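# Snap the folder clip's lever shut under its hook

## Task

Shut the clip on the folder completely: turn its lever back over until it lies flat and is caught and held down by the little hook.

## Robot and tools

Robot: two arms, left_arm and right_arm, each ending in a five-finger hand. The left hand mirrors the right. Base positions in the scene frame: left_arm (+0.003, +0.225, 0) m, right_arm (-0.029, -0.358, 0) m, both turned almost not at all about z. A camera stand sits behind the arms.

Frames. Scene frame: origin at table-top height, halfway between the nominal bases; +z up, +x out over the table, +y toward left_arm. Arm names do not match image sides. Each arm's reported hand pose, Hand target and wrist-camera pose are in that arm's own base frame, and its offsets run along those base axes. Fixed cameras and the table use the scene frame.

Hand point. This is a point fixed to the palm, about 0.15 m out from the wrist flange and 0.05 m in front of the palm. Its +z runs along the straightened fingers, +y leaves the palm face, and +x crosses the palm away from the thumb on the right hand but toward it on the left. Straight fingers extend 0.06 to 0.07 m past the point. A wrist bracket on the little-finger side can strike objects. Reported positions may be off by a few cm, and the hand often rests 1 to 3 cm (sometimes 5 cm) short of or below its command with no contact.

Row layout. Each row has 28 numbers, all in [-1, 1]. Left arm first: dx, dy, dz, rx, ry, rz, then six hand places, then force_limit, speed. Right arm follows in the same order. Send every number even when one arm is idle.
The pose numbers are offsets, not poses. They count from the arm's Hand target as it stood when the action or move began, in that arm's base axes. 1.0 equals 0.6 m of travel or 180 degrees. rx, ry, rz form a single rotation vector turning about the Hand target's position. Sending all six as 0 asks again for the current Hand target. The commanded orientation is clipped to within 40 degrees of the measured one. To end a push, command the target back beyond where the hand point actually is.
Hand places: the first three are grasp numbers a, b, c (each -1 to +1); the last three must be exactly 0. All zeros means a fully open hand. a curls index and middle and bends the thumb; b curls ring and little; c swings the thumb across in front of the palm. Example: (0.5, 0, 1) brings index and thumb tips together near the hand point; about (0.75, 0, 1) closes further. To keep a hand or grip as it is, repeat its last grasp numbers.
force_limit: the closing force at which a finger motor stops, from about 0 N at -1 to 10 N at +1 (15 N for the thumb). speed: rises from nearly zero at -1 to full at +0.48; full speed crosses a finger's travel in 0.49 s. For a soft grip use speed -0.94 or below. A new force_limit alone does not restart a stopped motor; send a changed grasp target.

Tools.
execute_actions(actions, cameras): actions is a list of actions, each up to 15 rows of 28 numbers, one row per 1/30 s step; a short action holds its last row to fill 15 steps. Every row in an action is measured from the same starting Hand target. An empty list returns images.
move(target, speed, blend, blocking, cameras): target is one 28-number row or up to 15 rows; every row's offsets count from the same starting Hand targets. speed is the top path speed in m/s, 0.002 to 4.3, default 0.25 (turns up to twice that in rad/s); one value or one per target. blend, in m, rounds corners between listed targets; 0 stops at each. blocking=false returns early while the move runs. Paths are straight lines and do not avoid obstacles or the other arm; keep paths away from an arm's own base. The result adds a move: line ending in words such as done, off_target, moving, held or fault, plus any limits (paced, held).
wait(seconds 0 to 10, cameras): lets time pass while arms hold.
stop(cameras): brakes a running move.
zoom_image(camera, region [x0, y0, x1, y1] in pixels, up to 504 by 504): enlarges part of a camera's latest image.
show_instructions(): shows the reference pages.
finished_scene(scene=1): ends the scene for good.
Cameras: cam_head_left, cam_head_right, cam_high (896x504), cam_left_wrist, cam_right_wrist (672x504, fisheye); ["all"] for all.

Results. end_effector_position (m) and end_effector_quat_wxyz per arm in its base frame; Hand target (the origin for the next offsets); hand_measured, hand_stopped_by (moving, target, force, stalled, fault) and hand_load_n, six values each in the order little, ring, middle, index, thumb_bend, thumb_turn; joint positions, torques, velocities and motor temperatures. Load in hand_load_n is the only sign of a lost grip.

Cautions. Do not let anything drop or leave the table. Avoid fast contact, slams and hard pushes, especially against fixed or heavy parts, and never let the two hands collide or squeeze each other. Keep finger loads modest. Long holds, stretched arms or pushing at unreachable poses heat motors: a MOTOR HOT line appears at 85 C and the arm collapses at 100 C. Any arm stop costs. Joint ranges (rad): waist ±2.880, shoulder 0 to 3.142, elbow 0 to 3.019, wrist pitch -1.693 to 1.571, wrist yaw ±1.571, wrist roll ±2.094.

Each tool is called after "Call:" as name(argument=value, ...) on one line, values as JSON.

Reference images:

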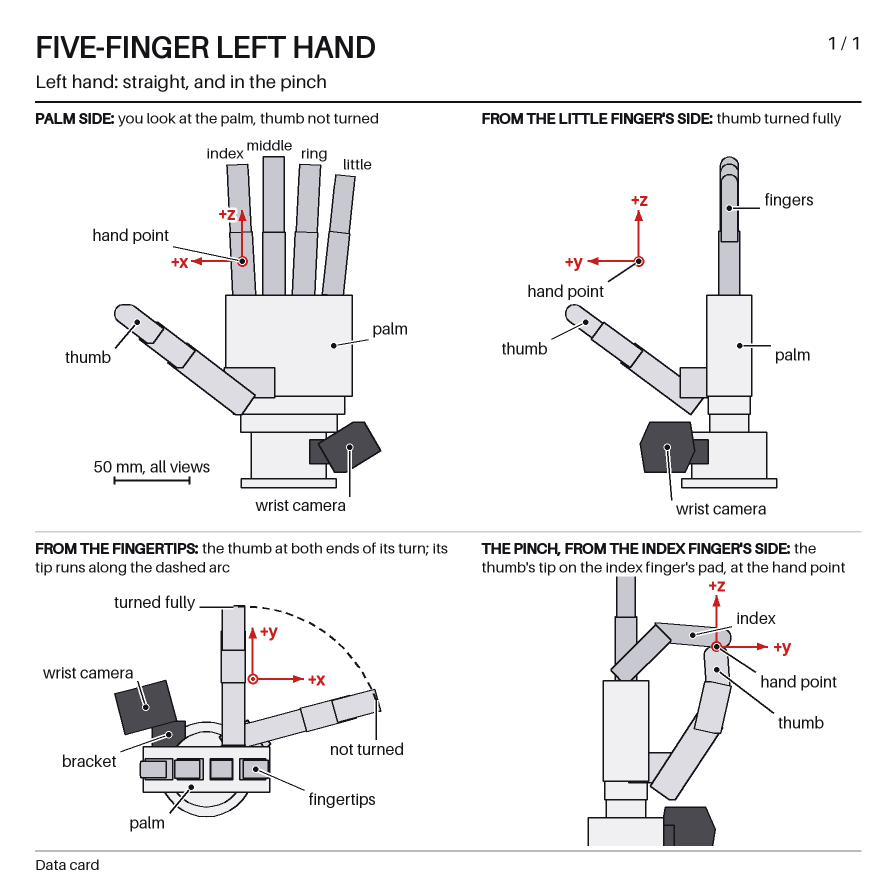

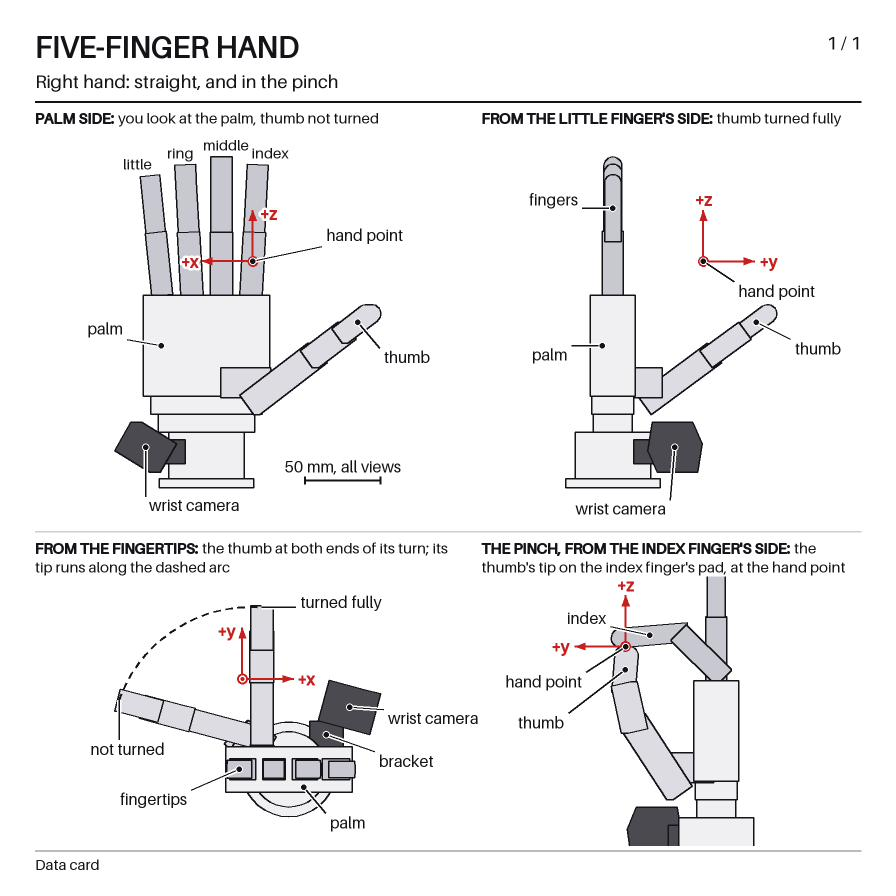

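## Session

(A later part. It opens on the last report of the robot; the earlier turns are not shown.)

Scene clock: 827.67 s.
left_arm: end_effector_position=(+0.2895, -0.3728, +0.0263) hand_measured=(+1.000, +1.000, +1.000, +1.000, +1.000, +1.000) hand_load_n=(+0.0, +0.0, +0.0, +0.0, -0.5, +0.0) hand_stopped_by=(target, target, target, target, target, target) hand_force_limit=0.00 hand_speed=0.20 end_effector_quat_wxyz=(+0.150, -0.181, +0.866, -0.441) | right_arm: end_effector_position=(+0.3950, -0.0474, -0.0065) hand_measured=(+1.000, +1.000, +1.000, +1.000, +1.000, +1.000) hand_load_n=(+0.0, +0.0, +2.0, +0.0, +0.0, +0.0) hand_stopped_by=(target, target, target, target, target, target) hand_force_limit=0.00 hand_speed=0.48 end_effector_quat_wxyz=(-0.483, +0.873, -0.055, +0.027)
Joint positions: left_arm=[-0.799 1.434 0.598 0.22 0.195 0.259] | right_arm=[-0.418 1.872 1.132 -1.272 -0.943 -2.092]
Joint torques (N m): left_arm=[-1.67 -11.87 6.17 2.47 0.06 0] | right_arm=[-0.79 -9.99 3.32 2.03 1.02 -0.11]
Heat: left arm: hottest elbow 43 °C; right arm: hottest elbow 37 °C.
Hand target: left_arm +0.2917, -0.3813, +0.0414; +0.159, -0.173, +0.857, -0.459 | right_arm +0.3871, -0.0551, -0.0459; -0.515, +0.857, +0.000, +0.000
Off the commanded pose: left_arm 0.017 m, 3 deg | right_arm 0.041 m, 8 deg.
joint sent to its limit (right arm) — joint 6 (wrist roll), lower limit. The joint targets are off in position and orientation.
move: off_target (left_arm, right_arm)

Call:
move(target=[[-0.0093,-0.0033,-0.0567,0,0,0,0,0,0,0,0,0,0,0.2,0,0,0,0,0,0,0,0,0,0,0,0,0,0.48]], speed=0.08, cameras=["cam_high","cam_left_wrist","cam_head_left"])

Call:
zoom_image(camera="cam_high", region=[320, 250, 420, 350])

Call:
zoom_image(camera="cam_head_left", region=[420, 320, 550, 420])

Scene clock: 833.17 s.
left_arm: end_effector_position=(+0.2862, -0.3756, +0.0052) hand_measured=(+1.000, +1.000, +1.000, +1.000, +1.000, +1.000) hand_load_n=(+0.0, +0.0, +0.0, +0.0, -0.5, +0.0) hand_stopped_by=(target, target, target, target, target, target) hand_force_limit=0.00 hand_speed=0.20 end_effector_quat_wxyz=(+0.159, -0.175, +0.861, -0.450) | right_arm: end_effector_position=(+0.3950, -0.0474, -0.0065) hand_measured=(+1.000, +1.000, +1.000, +1.000, +1.000, +1.000) hand_load_n=(+0.0, +0.0, +2.0, +0.0, +0.0, -0.5) hand_stopped_by=(target, target, target, target, target, target) hand_force_limit=0.00 hand_speed=0.48 end_effector_quat_wxyz=(-0.483, +0.873, -0.055, +0.027)
Joint positions: left_arm=[-0.814 1.496 0.559 0.35 0.183 0.259] | right_arm=[-0.418 1.872 1.132 -1.272 -0.943 -2.092]
Joint torques (N m): left_arm=[-2.08 -9.05 5.72 2.44 0.01 -0.13] | right_arm=[-0.85 -9.23 3.48 2.24 1.03 -0.13]
Heat: left arm: hottest elbow 43 °C; right arm: hottest elbow 37 °C.
Hand target: left_arm +0.2861, -0.3832, +0.0073; +0.159, -0.173, +0.857, -0.459 | right_arm +0.3871, -0.0551, -0.0459; -0.515, +0.857, +0.000, +0.000
Off the commanded pose: left_arm 0.008 m, 1 deg | right_arm 0.041 m, 8 deg.
joint sent to its limit (right arm) — joint 6 (wrist roll), lower limit. The joint targets are off in position and orientation.
move: off_target (right_arm)
camera_calibration:
cam_left_wrist: T_world_to_cam=[[-0.0966519, -0.638808, 0.763271, -0.214197], [-0.990095, 0.14017, -0.00806147, 0.334588], [-0.101838, -0.75649, -0.646028, -0.137449], [0, 0, 0, 1]] pos_world=[0.296574, -0.287708, 0.0773915]
Images, in order (width x height): cam_head_left 896x504, cam_high 896x504, cam_left_wrist 672x504.

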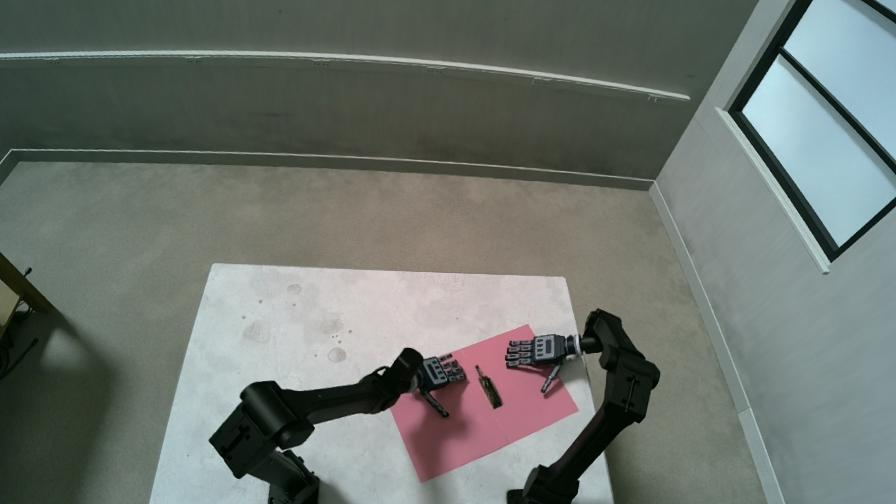

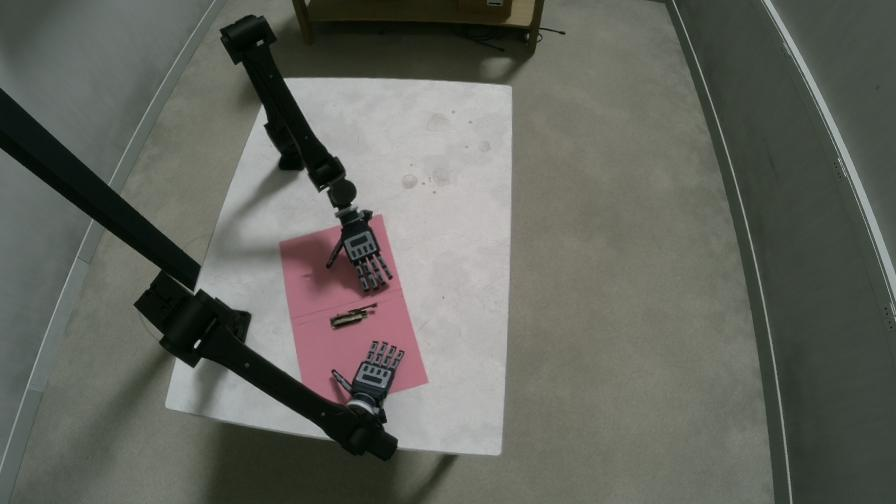

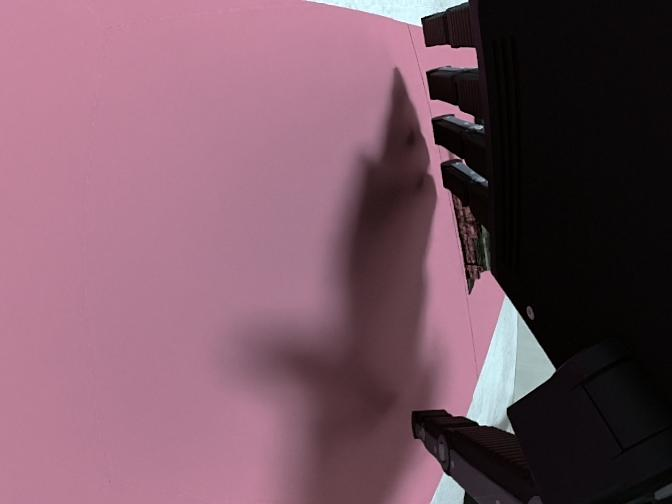

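Scaled by 5.040 from the camera's 896x504 image, which has a finer 1280x720 frame.

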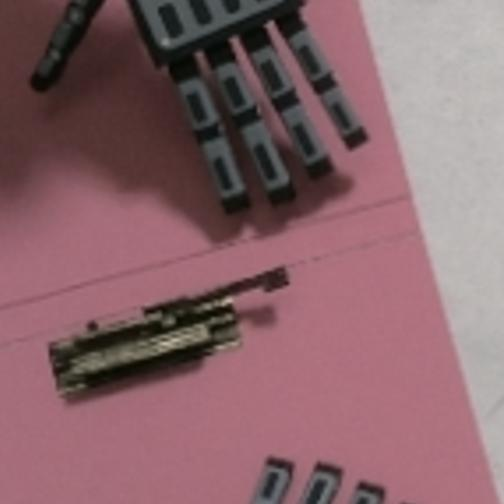

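Scaled by 3.877 from the camera's 896x504 image, which has a finer 1280x720 frame.

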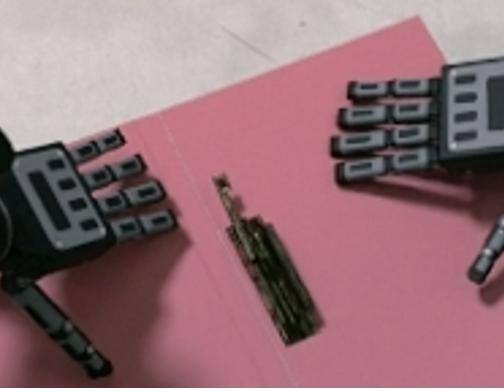

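Call:
move(target=[[0,0,-0.015,0,0,0,0,0,0,0,0,0,0,0.2,0,0,0,0,0,0,0,0,0,0,0,0,0,0.48],[0.0385,-0.1065,-0.0083,0,0,0,0,0,0,0,0,0,0,0.2,0,0,0,0,0,0,0,0,0,0,0,0,0,0.48]], speed=0.07, cameras=["cam_high","cam_left_wrist","cam_head_left"])

Call:
zoom_image(camera="cam_high", region=[330, 260, 410, 340])

Call:
zoom_image(camera="cam_head_left", region=[420, 320, 550, 420])

Call:
zoom_image(camera="cam_left_wrist", region=[380, 80, 520, 300])

Scene clock: 848.73 s.
left_arm: end_effector_position=(+0.3019, -0.4282, -0.0065) hand_measured=(+1.000, +1.000, +1.000, +1.000, +1.000, +1.000) hand_load_n=(+0.0, +0.0, +0.0, -0.5, +0.0, +0.0) hand_stopped_by=(target, target, target, target, target, target) hand_force_limit=0.00 hand_speed=0.20 end_effector_quat_wxyz=(+0.161, -0.171, +0.862, -0.450) | right_arm: end_effector_position=(+0.3950, -0.0474, -0.0065) hand_measured=(+1.000, +1.000, +1.000, +1.000, +1.000, +1.000) hand_load_n=(+0.0, +0.0, +2.0, +0.0, +0.0, -0.5) hand_stopped_by=(target, target, target, target, target, target) hand_force_limit=0.00 hand_speed=0.48 end_effector_quat_wxyz=(-0.483, +0.873, -0.055, +0.027)
Joint positions: left_arm=[-0.877 1.636 0.688 0.368 0.129 0.231] | right_arm=[-0.418 1.872 1.132 -1.272 -0.943 -2.092]
Joint torques (N m): left_arm=[-1.32 -11.4 8.75 1.21 -0.05 -0.13] | right_arm=[-0.91 -9 3.33 2.07 1.03 -0.09]
Heat: left arm: hottest elbow 43 °C; right arm: hottest elbow 35 °C.
Hand target: left_arm +0.3090, -0.4471, +0.0022; +0.159, -0.173, +0.857, -0.458 | right_arm +0.3871, -0.0551, -0.0459; -0.515, +0.857, +0.000, +0.000
Off the commanded pose: left_arm 0.022 m, 1 deg | right_arm 0.041 m, 8 deg.
joint sent to its limit (right arm) — joint 6 (wrist roll), lower limit. The joint targets are off in position and orientation.
move: off_target (left_arm, right_arm)
camera_calibration:
cam_left_wrist: T_world_to_cam=[[-0.103648, -0.641001, 0.760509, -0.236104], [-0.989487, 0.143989, -0.0134925, 0.358811], [-0.100856, -0.753913, -0.649187, -0.182389], [0, 0, 0, 1]] pos_world=[0.312172, -0.340513, 0.0659959]
Images, in order (width x height): cam_head_left 896x504, cam_high 896x504, cam_left_wrist 672x504.

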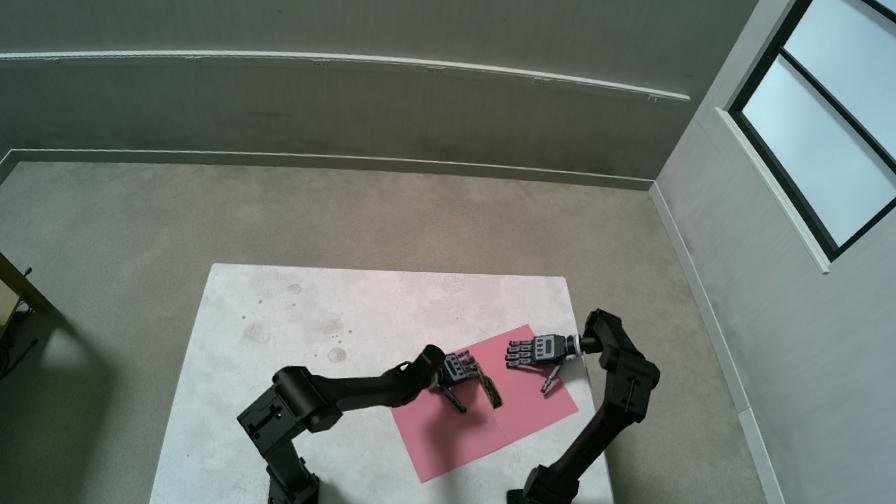

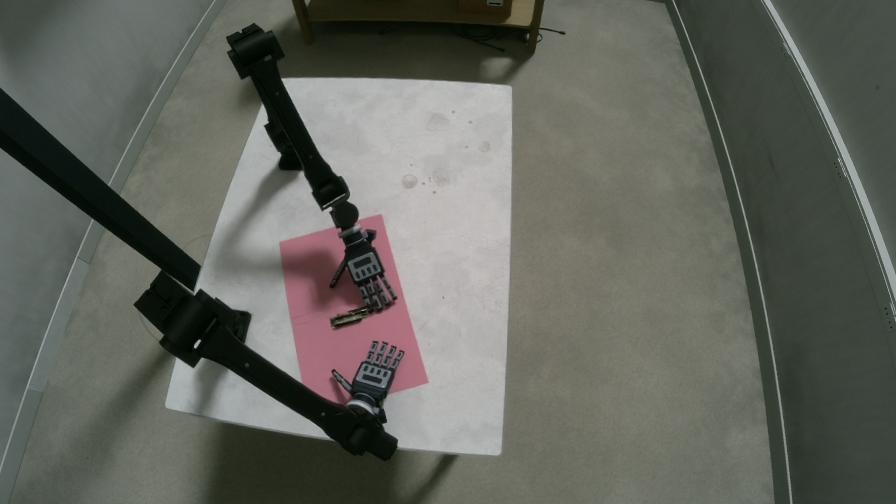

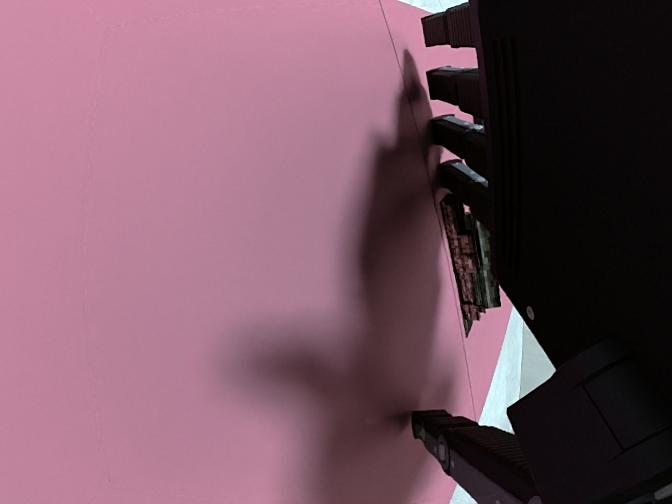

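Scaled by 6.300 from the camera's 896x504 image, which has a finer 1280x720 frame.

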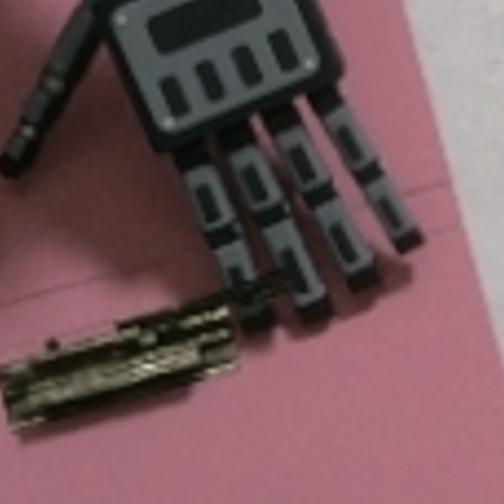

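Scaled by 3.877 from the camera's 896x504 image, which has a finer 1280x720 frame.

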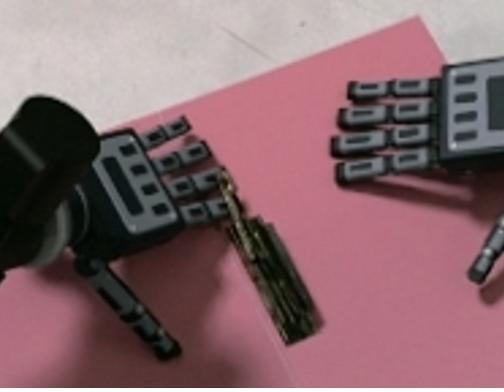

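Scaled by 2.291 from the camera's 672x504 image, which has a finer 960x720 frame.

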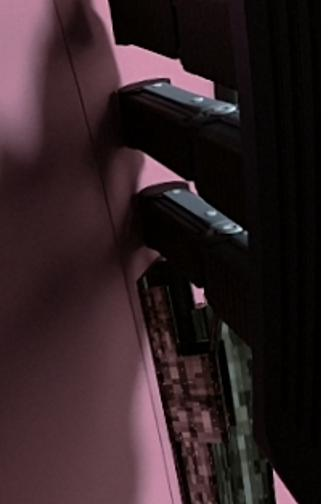

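Call:
move(target=[0,0,0.05,0,0,0,0,0,0,0,0,0,0,0.2,0,0,0,0,0,0,0,0,0,0,0,0,0,0.48], speed=0.08, cameras=["cam_high","cam_left_wrist","cam_head_left"])

Call:
zoom_image(camera="cam_high", region=[330, 260, 410, 340])

Call:
zoom_image(camera="cam_head_left", region=[420, 320, 550, 420])

Scene clock: 854.60 s.
left_arm: end_effector_position=(+0.2981, -0.4236, +0.0014) hand_measured=(+1.000, +1.000, +1.000, +1.000, +1.000, +1.000) hand_load_n=(+0.0, +0.0, +0.0, +0.0, +0.0, +0.0) hand_stopped_by=(target, target, target, target, target, target) hand_force_limit=0.00 hand_speed=0.20 end_effector_quat_wxyz=(+0.151, -0.176, +0.871, -0.433) | right_arm: end_effector_position=(+0.3950, -0.0474, -0.0065) hand_measured=(+1.000, +1.000, +1.000, +1.000, +1.000, +1.000) hand_load_n=(+0.0, +0.0, +2.0, +0.0, +0.0, +0.0) hand_stopped_by=(target, target, target, target, target, target) hand_force_limit=0.00 hand_speed=0.48 end_effector_quat_wxyz=(-0.483, +0.873, -0.055, +0.027)
Joint positions: left_arm=[-0.877 1.6 0.705 0.271 0.129 0.229] | right_arm=[-0.418 1.872 1.132 -1.272 -0.943 -2.092]
Joint torques (N m): left_arm=[-1.38 -13.8 9.05 1.03 0.09 -0.19] | right_arm=[-0.85 -9.58 3.25 2 1.04 -0.12]
Heat: left arm: hottest elbow 44 °C; right arm: hottest elbow 35 °C.
Hand target: left_arm +0.3091, -0.4472, +0.0323; +0.159, -0.173, +0.857, -0.459 | right_arm +0.3871, -0.0551, -0.0459; -0.515, +0.857, +0.000, +0.000
Off the commanded pose: left_arm 0.040 m, 3 deg | right_arm 0.041 m, 8 deg.
joint sent to its limit (right arm) — joint 6 (wrist roll), lower limit. The joint targets are off in position and orientation.
move: off_target (left_arm, right_arm)
camera_calibration:
cam_left_wrist: T_world_to_cam=[[-0.0813568, -0.665325, 0.742108, -0.256472], [-0.989606, 0.142506, 0.0192713, 0.35382], [-0.118576, -0.732827, -0.670004, -0.159933], [0, 0, 0, 1]] pos_world=[0.310313, -0.338262, 0.0763553]
Images, in order (width x height): cam_head_left 896x504, cam_high 896x504, cam_left_wrist 672x504.

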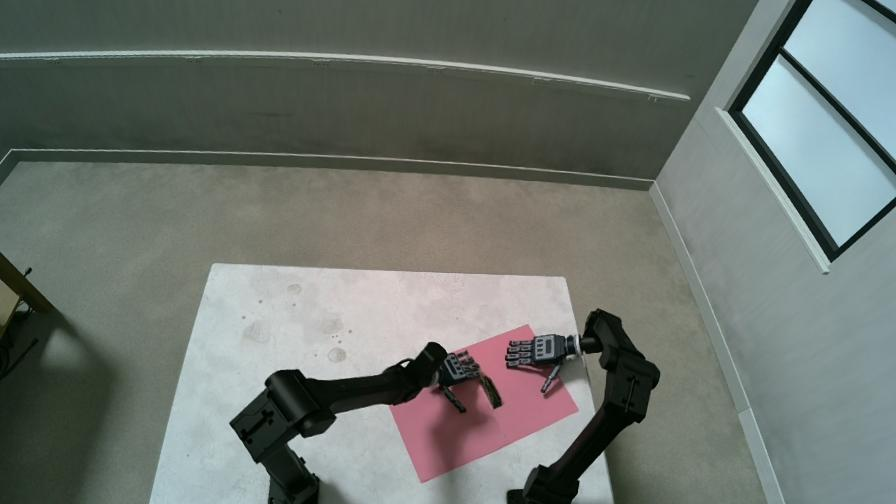

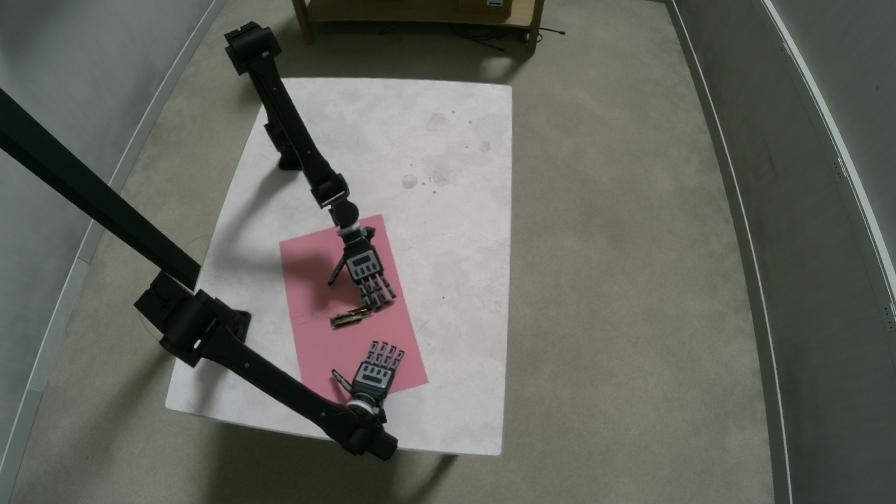

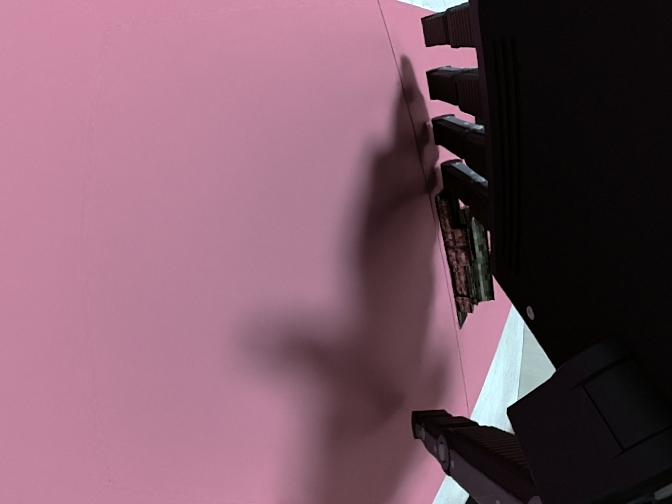

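Scaled by 6.300 from the camera's 896x504 image, which has a finer 1280x720 frame.

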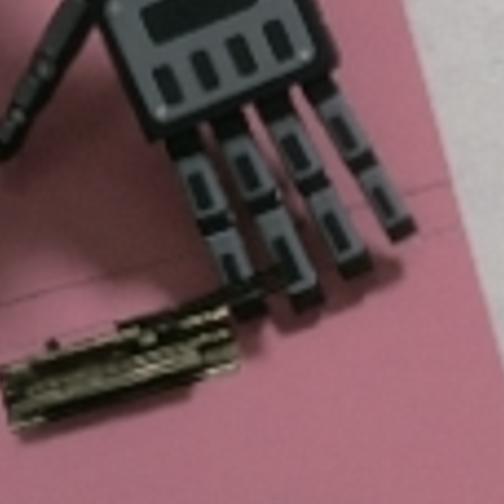

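Scaled by 3.877 from the camera's 896x504 image, which has a finer 1280x720 frame.

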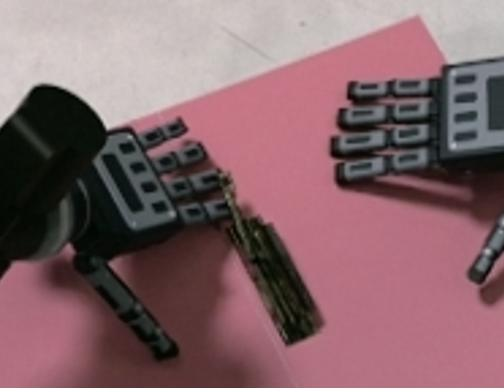

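Call:
move(target=[0.0057,-0.0157,0.012,0,0,0,0,0,0,0,0,0,0,0.2,0,0,0,0,0,0,0,0,0,0,0,0,0,0.48], speed=0.08, cameras=["cam_high","cam_head_left"])

Call:
zoom_image(camera="cam_high", region=[330, 260, 410, 340])

Call:
zoom_image(camera="cam_head_left", region=[420, 320, 550, 420])

Scene clock: 859.13 s.
left_arm: end_effector_position=(+0.3028, -0.4338, +0.0111) hand_measured=(+1.000, +1.000, +1.000, +1.000, +1.000, +1.000) hand_load_n=(+0.0, +0.0, +0.0, +0.0, +0.0, +0.0) hand_stopped_by=(target, target, target, target, target, target) hand_force_limit=0.00 hand_speed=0.20 end_effector_quat_wxyz=(+0.153, -0.175, +0.870, -0.435) | right_arm: end_effector_position=(+0.3950, -0.0474, -0.0065) hand_measured=(+1.000, +1.000, +1.000, +1.000, +1.000, +1.000) hand_load_n=(+0.0, +0.0, +2.0, +0.0, +0.0, -0.5) hand_stopped_by=(target, target, target, target, target, target) hand_force_limit=0.00 hand_speed=0.48 end_effector_quat_wxyz=(-0.483, +0.873, -0.055, +0.027)
Joint positions: left_arm=[-0.885 1.598 0.739 0.242 0.123 0.227] | right_arm=[-0.418 1.872 1.132 -1.272 -0.943 -2.092]
Joint torques (N m): left_arm=[-0.97 -14.21 9.46 1.32 0.04 -0.14] | right_arm=[-0.62 -8.59 3.48 1.98 1.02 -0.11]
Heat: left arm: hottest elbow 45 °C; right arm: hottest elbow 35 °C.
Hand target: left_arm +0.3125, -0.4565, +0.0394; +0.159, -0.173, +0.857, -0.458 | right_arm +0.3871, -0.0551, -0.0459; -0.515, +0.857, +0.000, +0.000
Off the commanded pose: left_arm 0.038 m, 3 deg | right_arm 0.041 m, 8 deg.
joint sent to its limit (right arm) — joint 6 (wrist roll), lower limit. The joint targets are off in position and orientation.
move: off_target (left_arm, right_arm)
Images, in order (width x height): cam_head_left 896x504, cam_high 896x504.

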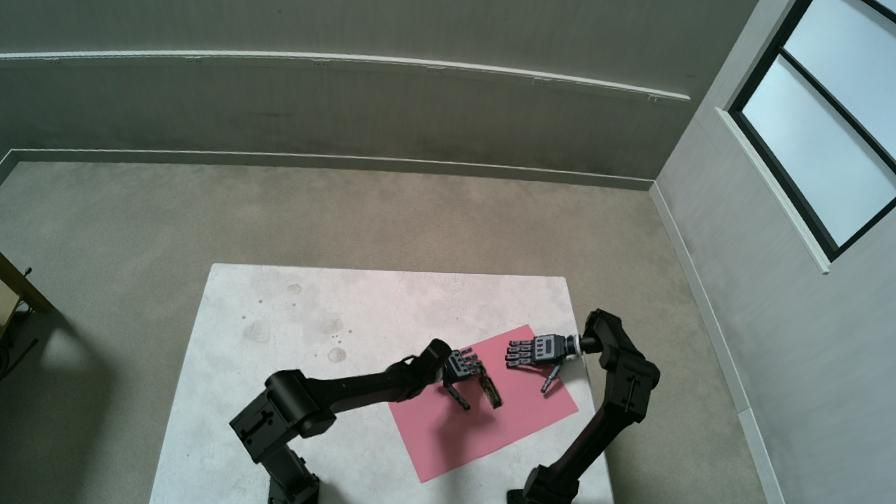

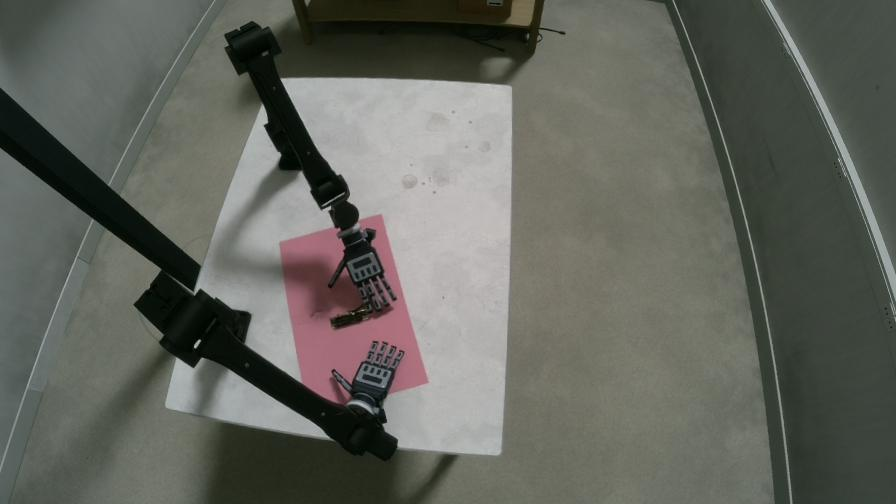

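Scaled by 6.300 from the camera's 896x504 image, which has a finer 1280x720 frame.

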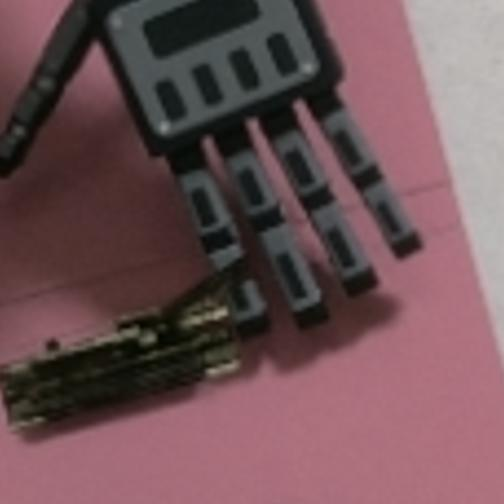

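Scaled by 3.877 from the camera's 896x504 image, which has a finer 1280x720 frame.

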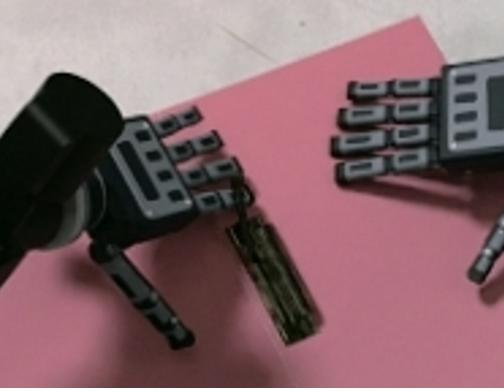

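Call:
move(target=[[0.0033,-0.0093,0.0333,0,0,0,0,0,0,0,0,0,0,0.2,0,0,0,0,0,0,0,0,0,0,0,0,0,0.48],[-0.0598,-0.0487,0.0333,0,0,-0.02546,0,0,0,0,0,0,0,0.2,0,0,0,0,0,0,0,0,0,0,0,0,0,0.48]], speed=0.08, cameras=["cam_high","cam_head_left"])

Call:
zoom_image(camera="cam_high", region=[320, 260, 410, 340])

Call:
zoom_image(camera="cam_head_left", region=[420, 320, 550, 420])

Scene clock: 870.37 s.
left_arm: end_effector_position=(+0.2678, -0.4633, +0.0285) hand_measured=(+1.000, +1.000, +1.000, +1.000, +1.000, +1.000) hand_load_n=(+0.0, +0.0, +0.0, +0.0, +0.0, -0.5) hand_stopped_by=(target, target, target, target, target, target) hand_force_limit=0.00 hand_speed=0.20 end_effector_quat_wxyz=(+0.134, -0.139, +0.877, -0.440) | right_arm: end_effector_position=(+0.3952, -0.0475, -0.0066) hand_measured=(+1.000, +1.000, +1.000, +1.000, +1.000, +1.000) hand_load_n=(+0.0, +0.0, +2.0, +0.0, +0.0, -0.5) hand_stopped_by=(target, target, target, target, target, target) hand_force_limit=0.00 hand_speed=0.48 end_effector_quat_wxyz=(-0.484, +0.873, -0.055, +0.027)
Joint positions: left_arm=[-0.972 1.57 0.772 0.177 0.118 0.223] | right_arm=[-0.419 1.873 1.132 -1.271 -0.944 -2.092]
Joint torques (N m): left_arm=[-1.03 -13.51 9.7 1.28 0 -0.18] | right_arm=[-1.38 -8.53 3.38 1.94 1.05 -0.13]
Motor temperatures (°C): left_arm=[29 29 46 26 25 25] | right_arm=[23 31 34 27 28 25]
Heat: left arm: hottest elbow 46 °C; right arm: hottest elbow 34 °C.
Hand target: left_arm +0.2766, -0.4857, +0.0593; +0.141, -0.139, +0.863, -0.464 | right_arm +0.3870, -0.0552, -0.0459; -0.515, +0.857, +0.000, +0.000
Off the commanded pose: left_arm 0.039 m, 3 deg | right_arm 0.041 m, 8 deg.
joint sent to its limit (right arm) — joint 6 (wrist roll), lower limit. The joint targets are off in position and orientation.
move: off_target (left_arm, right_arm)
Images, in order (width x height): cam_head_left 896x504, cam_high 896x504.

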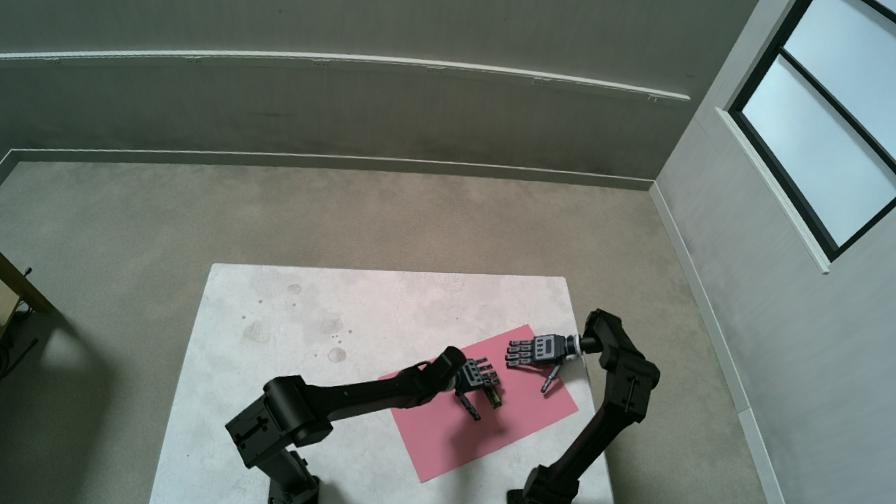

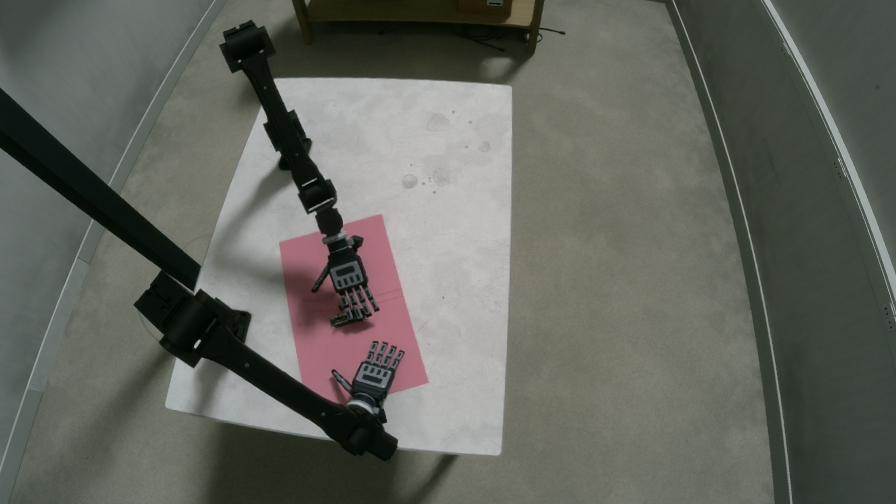

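Scaled by 5.600 from the camera's 896x504 image, which has a finer 1280x720 frame.

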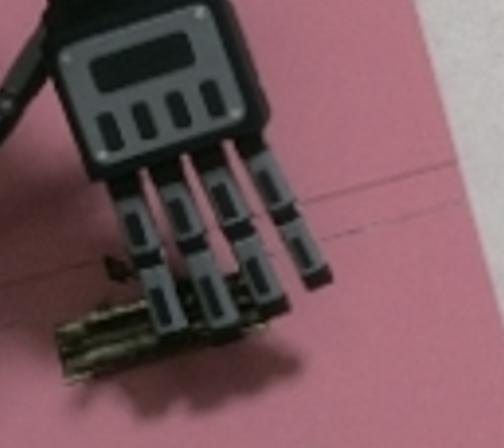

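Scaled by 3.877 from the camera's 896x504 image, which has a finer 1280x720 frame.

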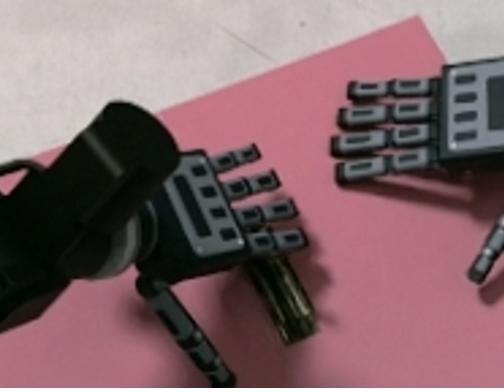

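Call:
move(target=[[-0.0113,0.0313,-0.025,0,0,0,0,0,0,0,0,0,0,0.2,0,0,0,0,0,0,0,0,0,0,0,0,0,0.48],[-0.0588,0.0057,-0.025,0,0,-0.0191,0,0,0,0,0,0,0,0.2,0,0,0,0,0,0,0,0,0,0,0,0,0,0.48]], speed=0.08, cameras=["cam_high","cam_head_left","cam_left_wrist"])

Call:
zoom_image(camera="cam_high", region=[310, 260, 410, 350])

Call:
zoom_image(camera="cam_head_left", region=[420, 320, 550, 420])

Scene clock: 892.03 s.
left_arm: end_effector_position=(+0.2455, -0.4719, +0.0278) hand_measured=(+1.000, +1.000, +1.000, +1.000, +1.000, +1.000) hand_load_n=(+0.0, +0.0, +0.0, +0.0, +0.0, +0.0) hand_stopped_by=(target, target, target, target, target, target) hand_force_limit=0.00 hand_speed=0.20 end_effector_quat_wxyz=(+0.126, -0.119, +0.877, -0.449) | right_arm: end_effector_position=(+0.3952, -0.0475, -0.0066) hand_measured=(+1.000, +1.000, +1.000, +1.000, +1.000, +1.000) hand_load_n=(+0.0, +0.0, +2.0, +0.0, +0.0, -0.5) hand_stopped_by=(target, target, target, target, target, target) hand_force_limit=0.00 hand_speed=0.48 end_effector_quat_wxyz=(-0.484, +0.873, -0.055, +0.027)
Joint positions: left_arm=[-1.014 1.564 0.753 0.204 0.123 0.223] | right_arm=[-0.419 1.873 1.132 -1.271 -0.944 -2.092]
Joint torques (N m): left_arm=[-2.02 -13.57 6.5 2.11 0.28 -0.06] | right_arm=[-0.73 -9.58 3.58 1.91 1.07 -0.1]
Heat: left arm: hottest elbow 49 °C; right arm: hottest elbow 34 °C.
Hand target: left_arm +0.2413, -0.4824, +0.0445; +0.127, -0.112, +0.867, -0.468 | right_arm +0.3870, -0.0552, -0.0459; -0.515, +0.857, +0.000, +0.000
Off the commanded pose: left_arm 0.020 m, 3 deg | right_arm 0.041 m, 8 deg.
joint sent to its limit (right arm) — joint 6 (wrist roll), lower limit. The joint targets are off in position and orientation.
move: off_target (left_arm, right_arm)
camera_calibration:
cam_left_wrist: T_world_to_cam=[[-0.17127, -0.638992, 0.749904, -0.278265], [-0.963281, 0.268354, 0.00866078, 0.361462], [-0.206774, -0.720886, -0.66149, -0.156781], [0, 0, 0, 1]] pos_world=[0.268113, -0.38783, 0.101832]
Images, in order (width x height): cam_head_left 896x504, cam_high 896x504, cam_left_wrist 672x504.

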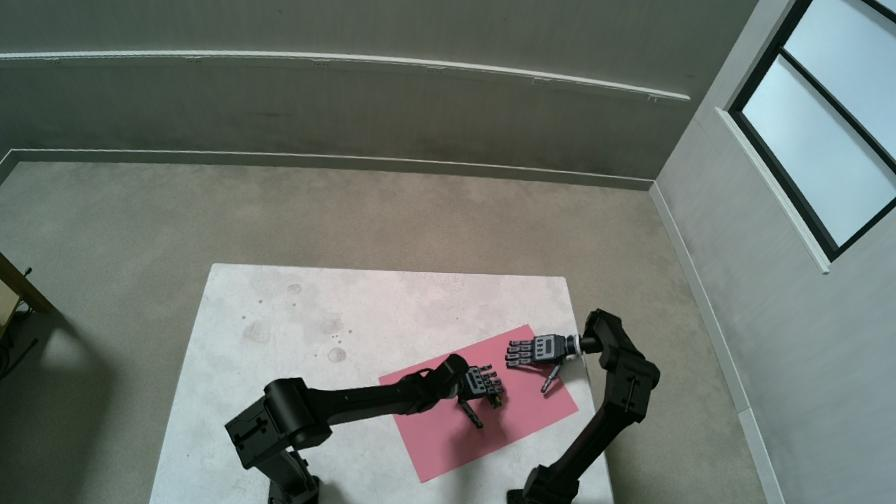

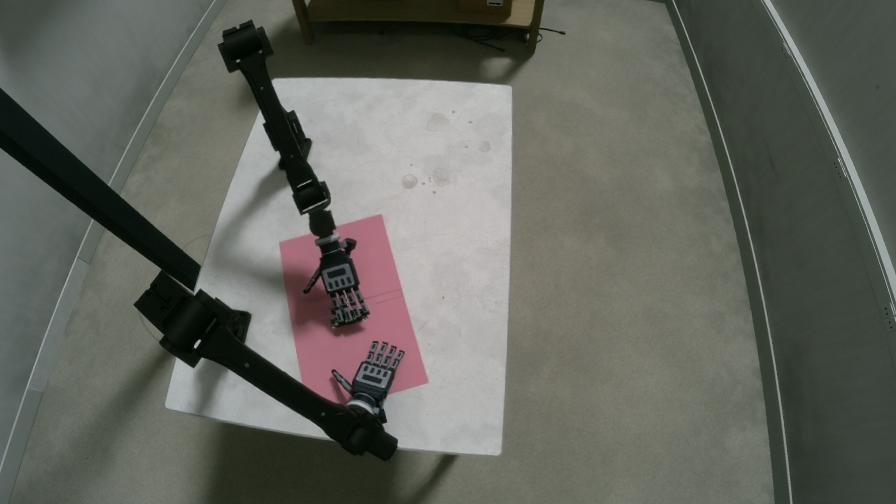

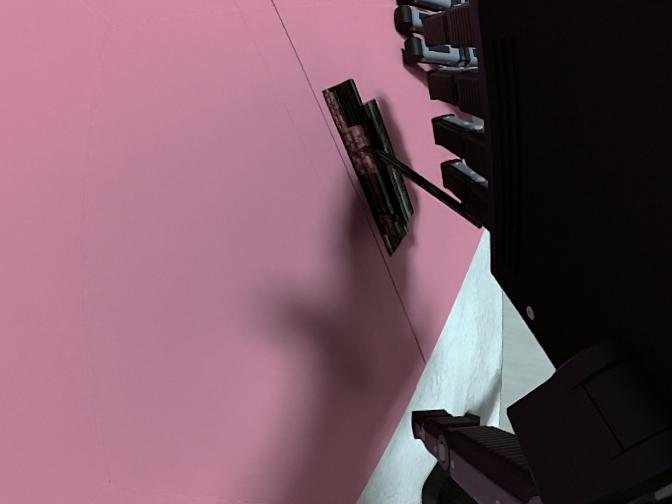

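Scaled by 5.040 from the camera's 896x504 image, which has a finer 1280x720 frame.

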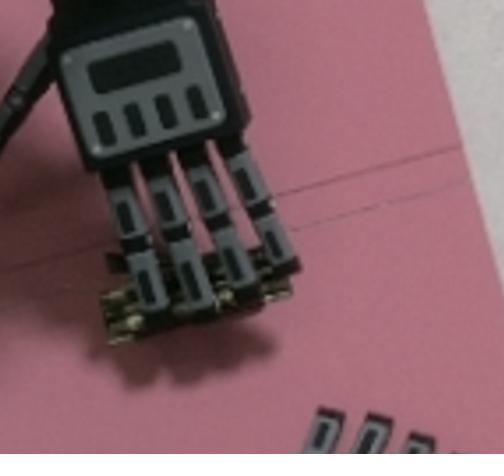

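Scaled by 3.877 from the camera's 896x504 image, which has a finer 1280x720 frame.

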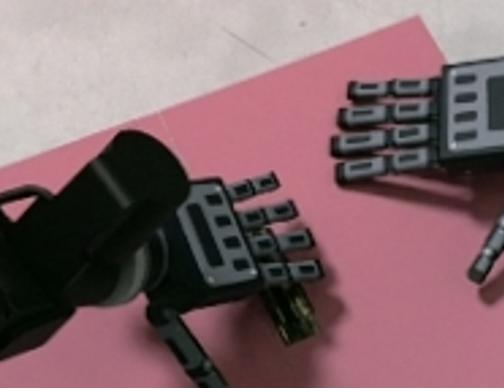

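Call:
move(target=[-0.017,0.047,-0.0167,0,0,0,0,0,0,0,0,0,0,0.2,0,0,0,0,0,0,0,0,0,0,0,0,0,0.48], speed=0.08, cameras=["cam_high","cam_left_wrist"])

Call:
zoom_image(camera="cam_high", region=[310, 260, 410, 350])

Call:
zoom_image(camera="cam_left_wrist", region=[300, 60, 520, 280])

Scene clock: 907.43 s.
left_arm: end_effector_position=(+0.2349, -0.4558, +0.0310) hand_measured=(+1.000, +1.000, +1.000, +1.000, +1.000, +1.000) hand_load_n=(+0.0, +0.0, +0.0, +0.5, +0.0, +0.0) hand_stopped_by=(target, target, target, target, target, target) hand_force_limit=0.00 hand_speed=0.20 end_effector_quat_wxyz=(+0.130, -0.116, +0.869, -0.462) | right_arm: end_effector_position=(+0.3952, -0.0475, -0.0066) hand_measured=(+1.000, +1.000, +1.000, +1.000, +1.000, +1.000) hand_load_n=(+0.0, +0.0, +2.0, +0.0, +0.0, +0.0) hand_stopped_by=(target, target, target, target, target, target) hand_force_limit=0.00 hand_speed=0.48 end_effector_quat_wxyz=(-0.484, +0.873, -0.055, +0.027)
Joint positions: left_arm=[-1.014 1.512 0.679 0.26 0.126 0.223] | right_arm=[-0.419 1.873 1.132 -1.271 -0.944 -2.092]
Joint torques (N m): left_arm=[-0.5 -11.05 5.45 1.94 0.58 -0.04] | right_arm=[-0.38 -9.29 3.44 2.02 1.08 -0.11]
Heat: left arm: hottest elbow 46 °C; right arm: hottest elbow 33 °C.
Hand target: left_arm +0.2311, -0.4541, +0.0344; +0.127, -0.112, +0.867, -0.468 | right_arm +0.3870, -0.0552, -0.0459; -0.515, +0.857, +0.000, +0.000
Off the commanded pose: left_arm 0.005 m, 1 deg | right_arm 0.041 m, 8 deg.
joint sent to its limit (right arm) — joint 6 (wrist roll), lower limit. The joint targets are off in position and orientation.
move: off_target (right_arm)
camera_calibration:
cam_left_wrist: T_world_to_cam=[[-0.184884, -0.616282, 0.765516, -0.259029], [-0.962499, 0.270903, -0.0143675, 0.348474], [-0.198526, -0.739465, -0.643257, -0.156259], [0, 0, 0, 1]] pos_world=[0.256494, -0.369586, 0.102783]
Images, in order (width x height): cam_high 896x504, cam_left_wrist 672x504.

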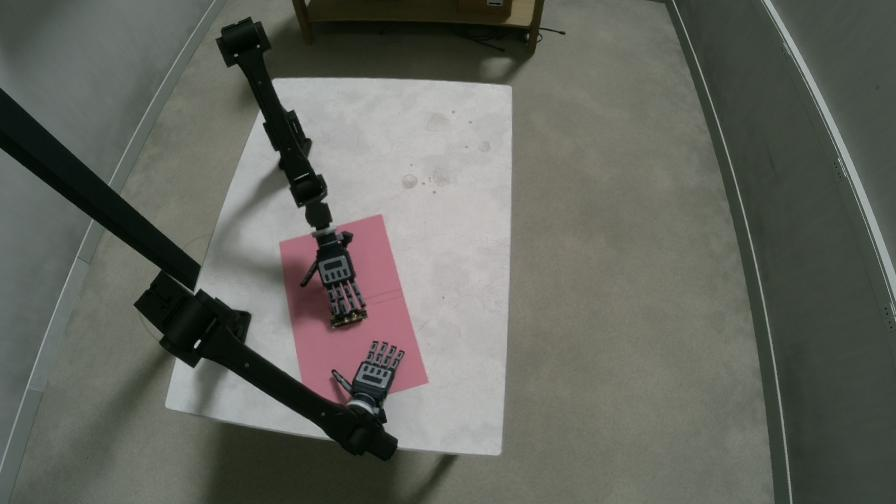

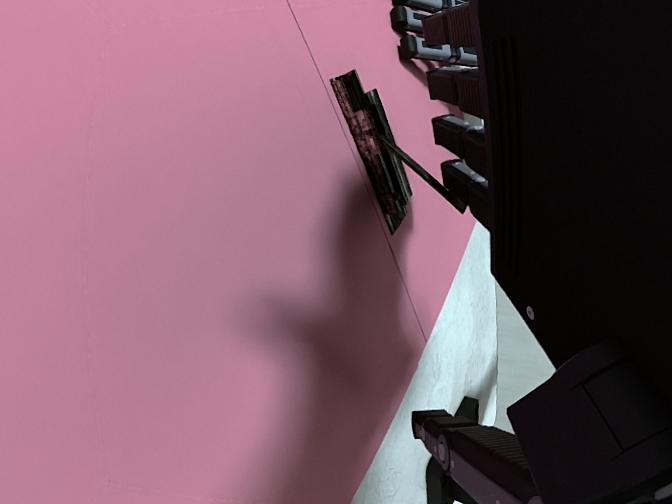

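Scaled by 5.040 from the camera's 896x504 image, which has a finer 1280x720 frame.

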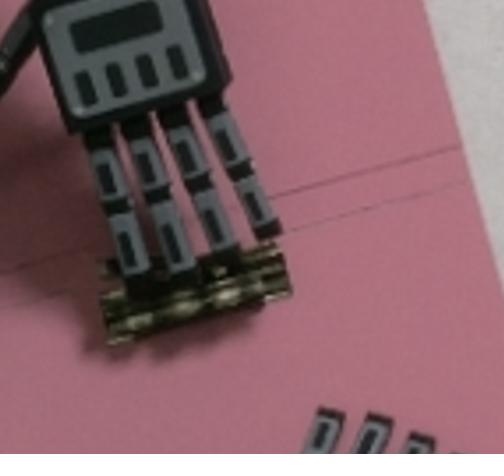

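Scaled by 2.291 from the camera's 672x504 image, which has a finer 960x720 frame.

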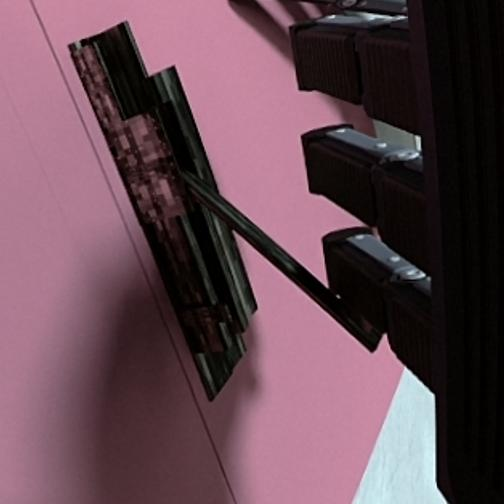

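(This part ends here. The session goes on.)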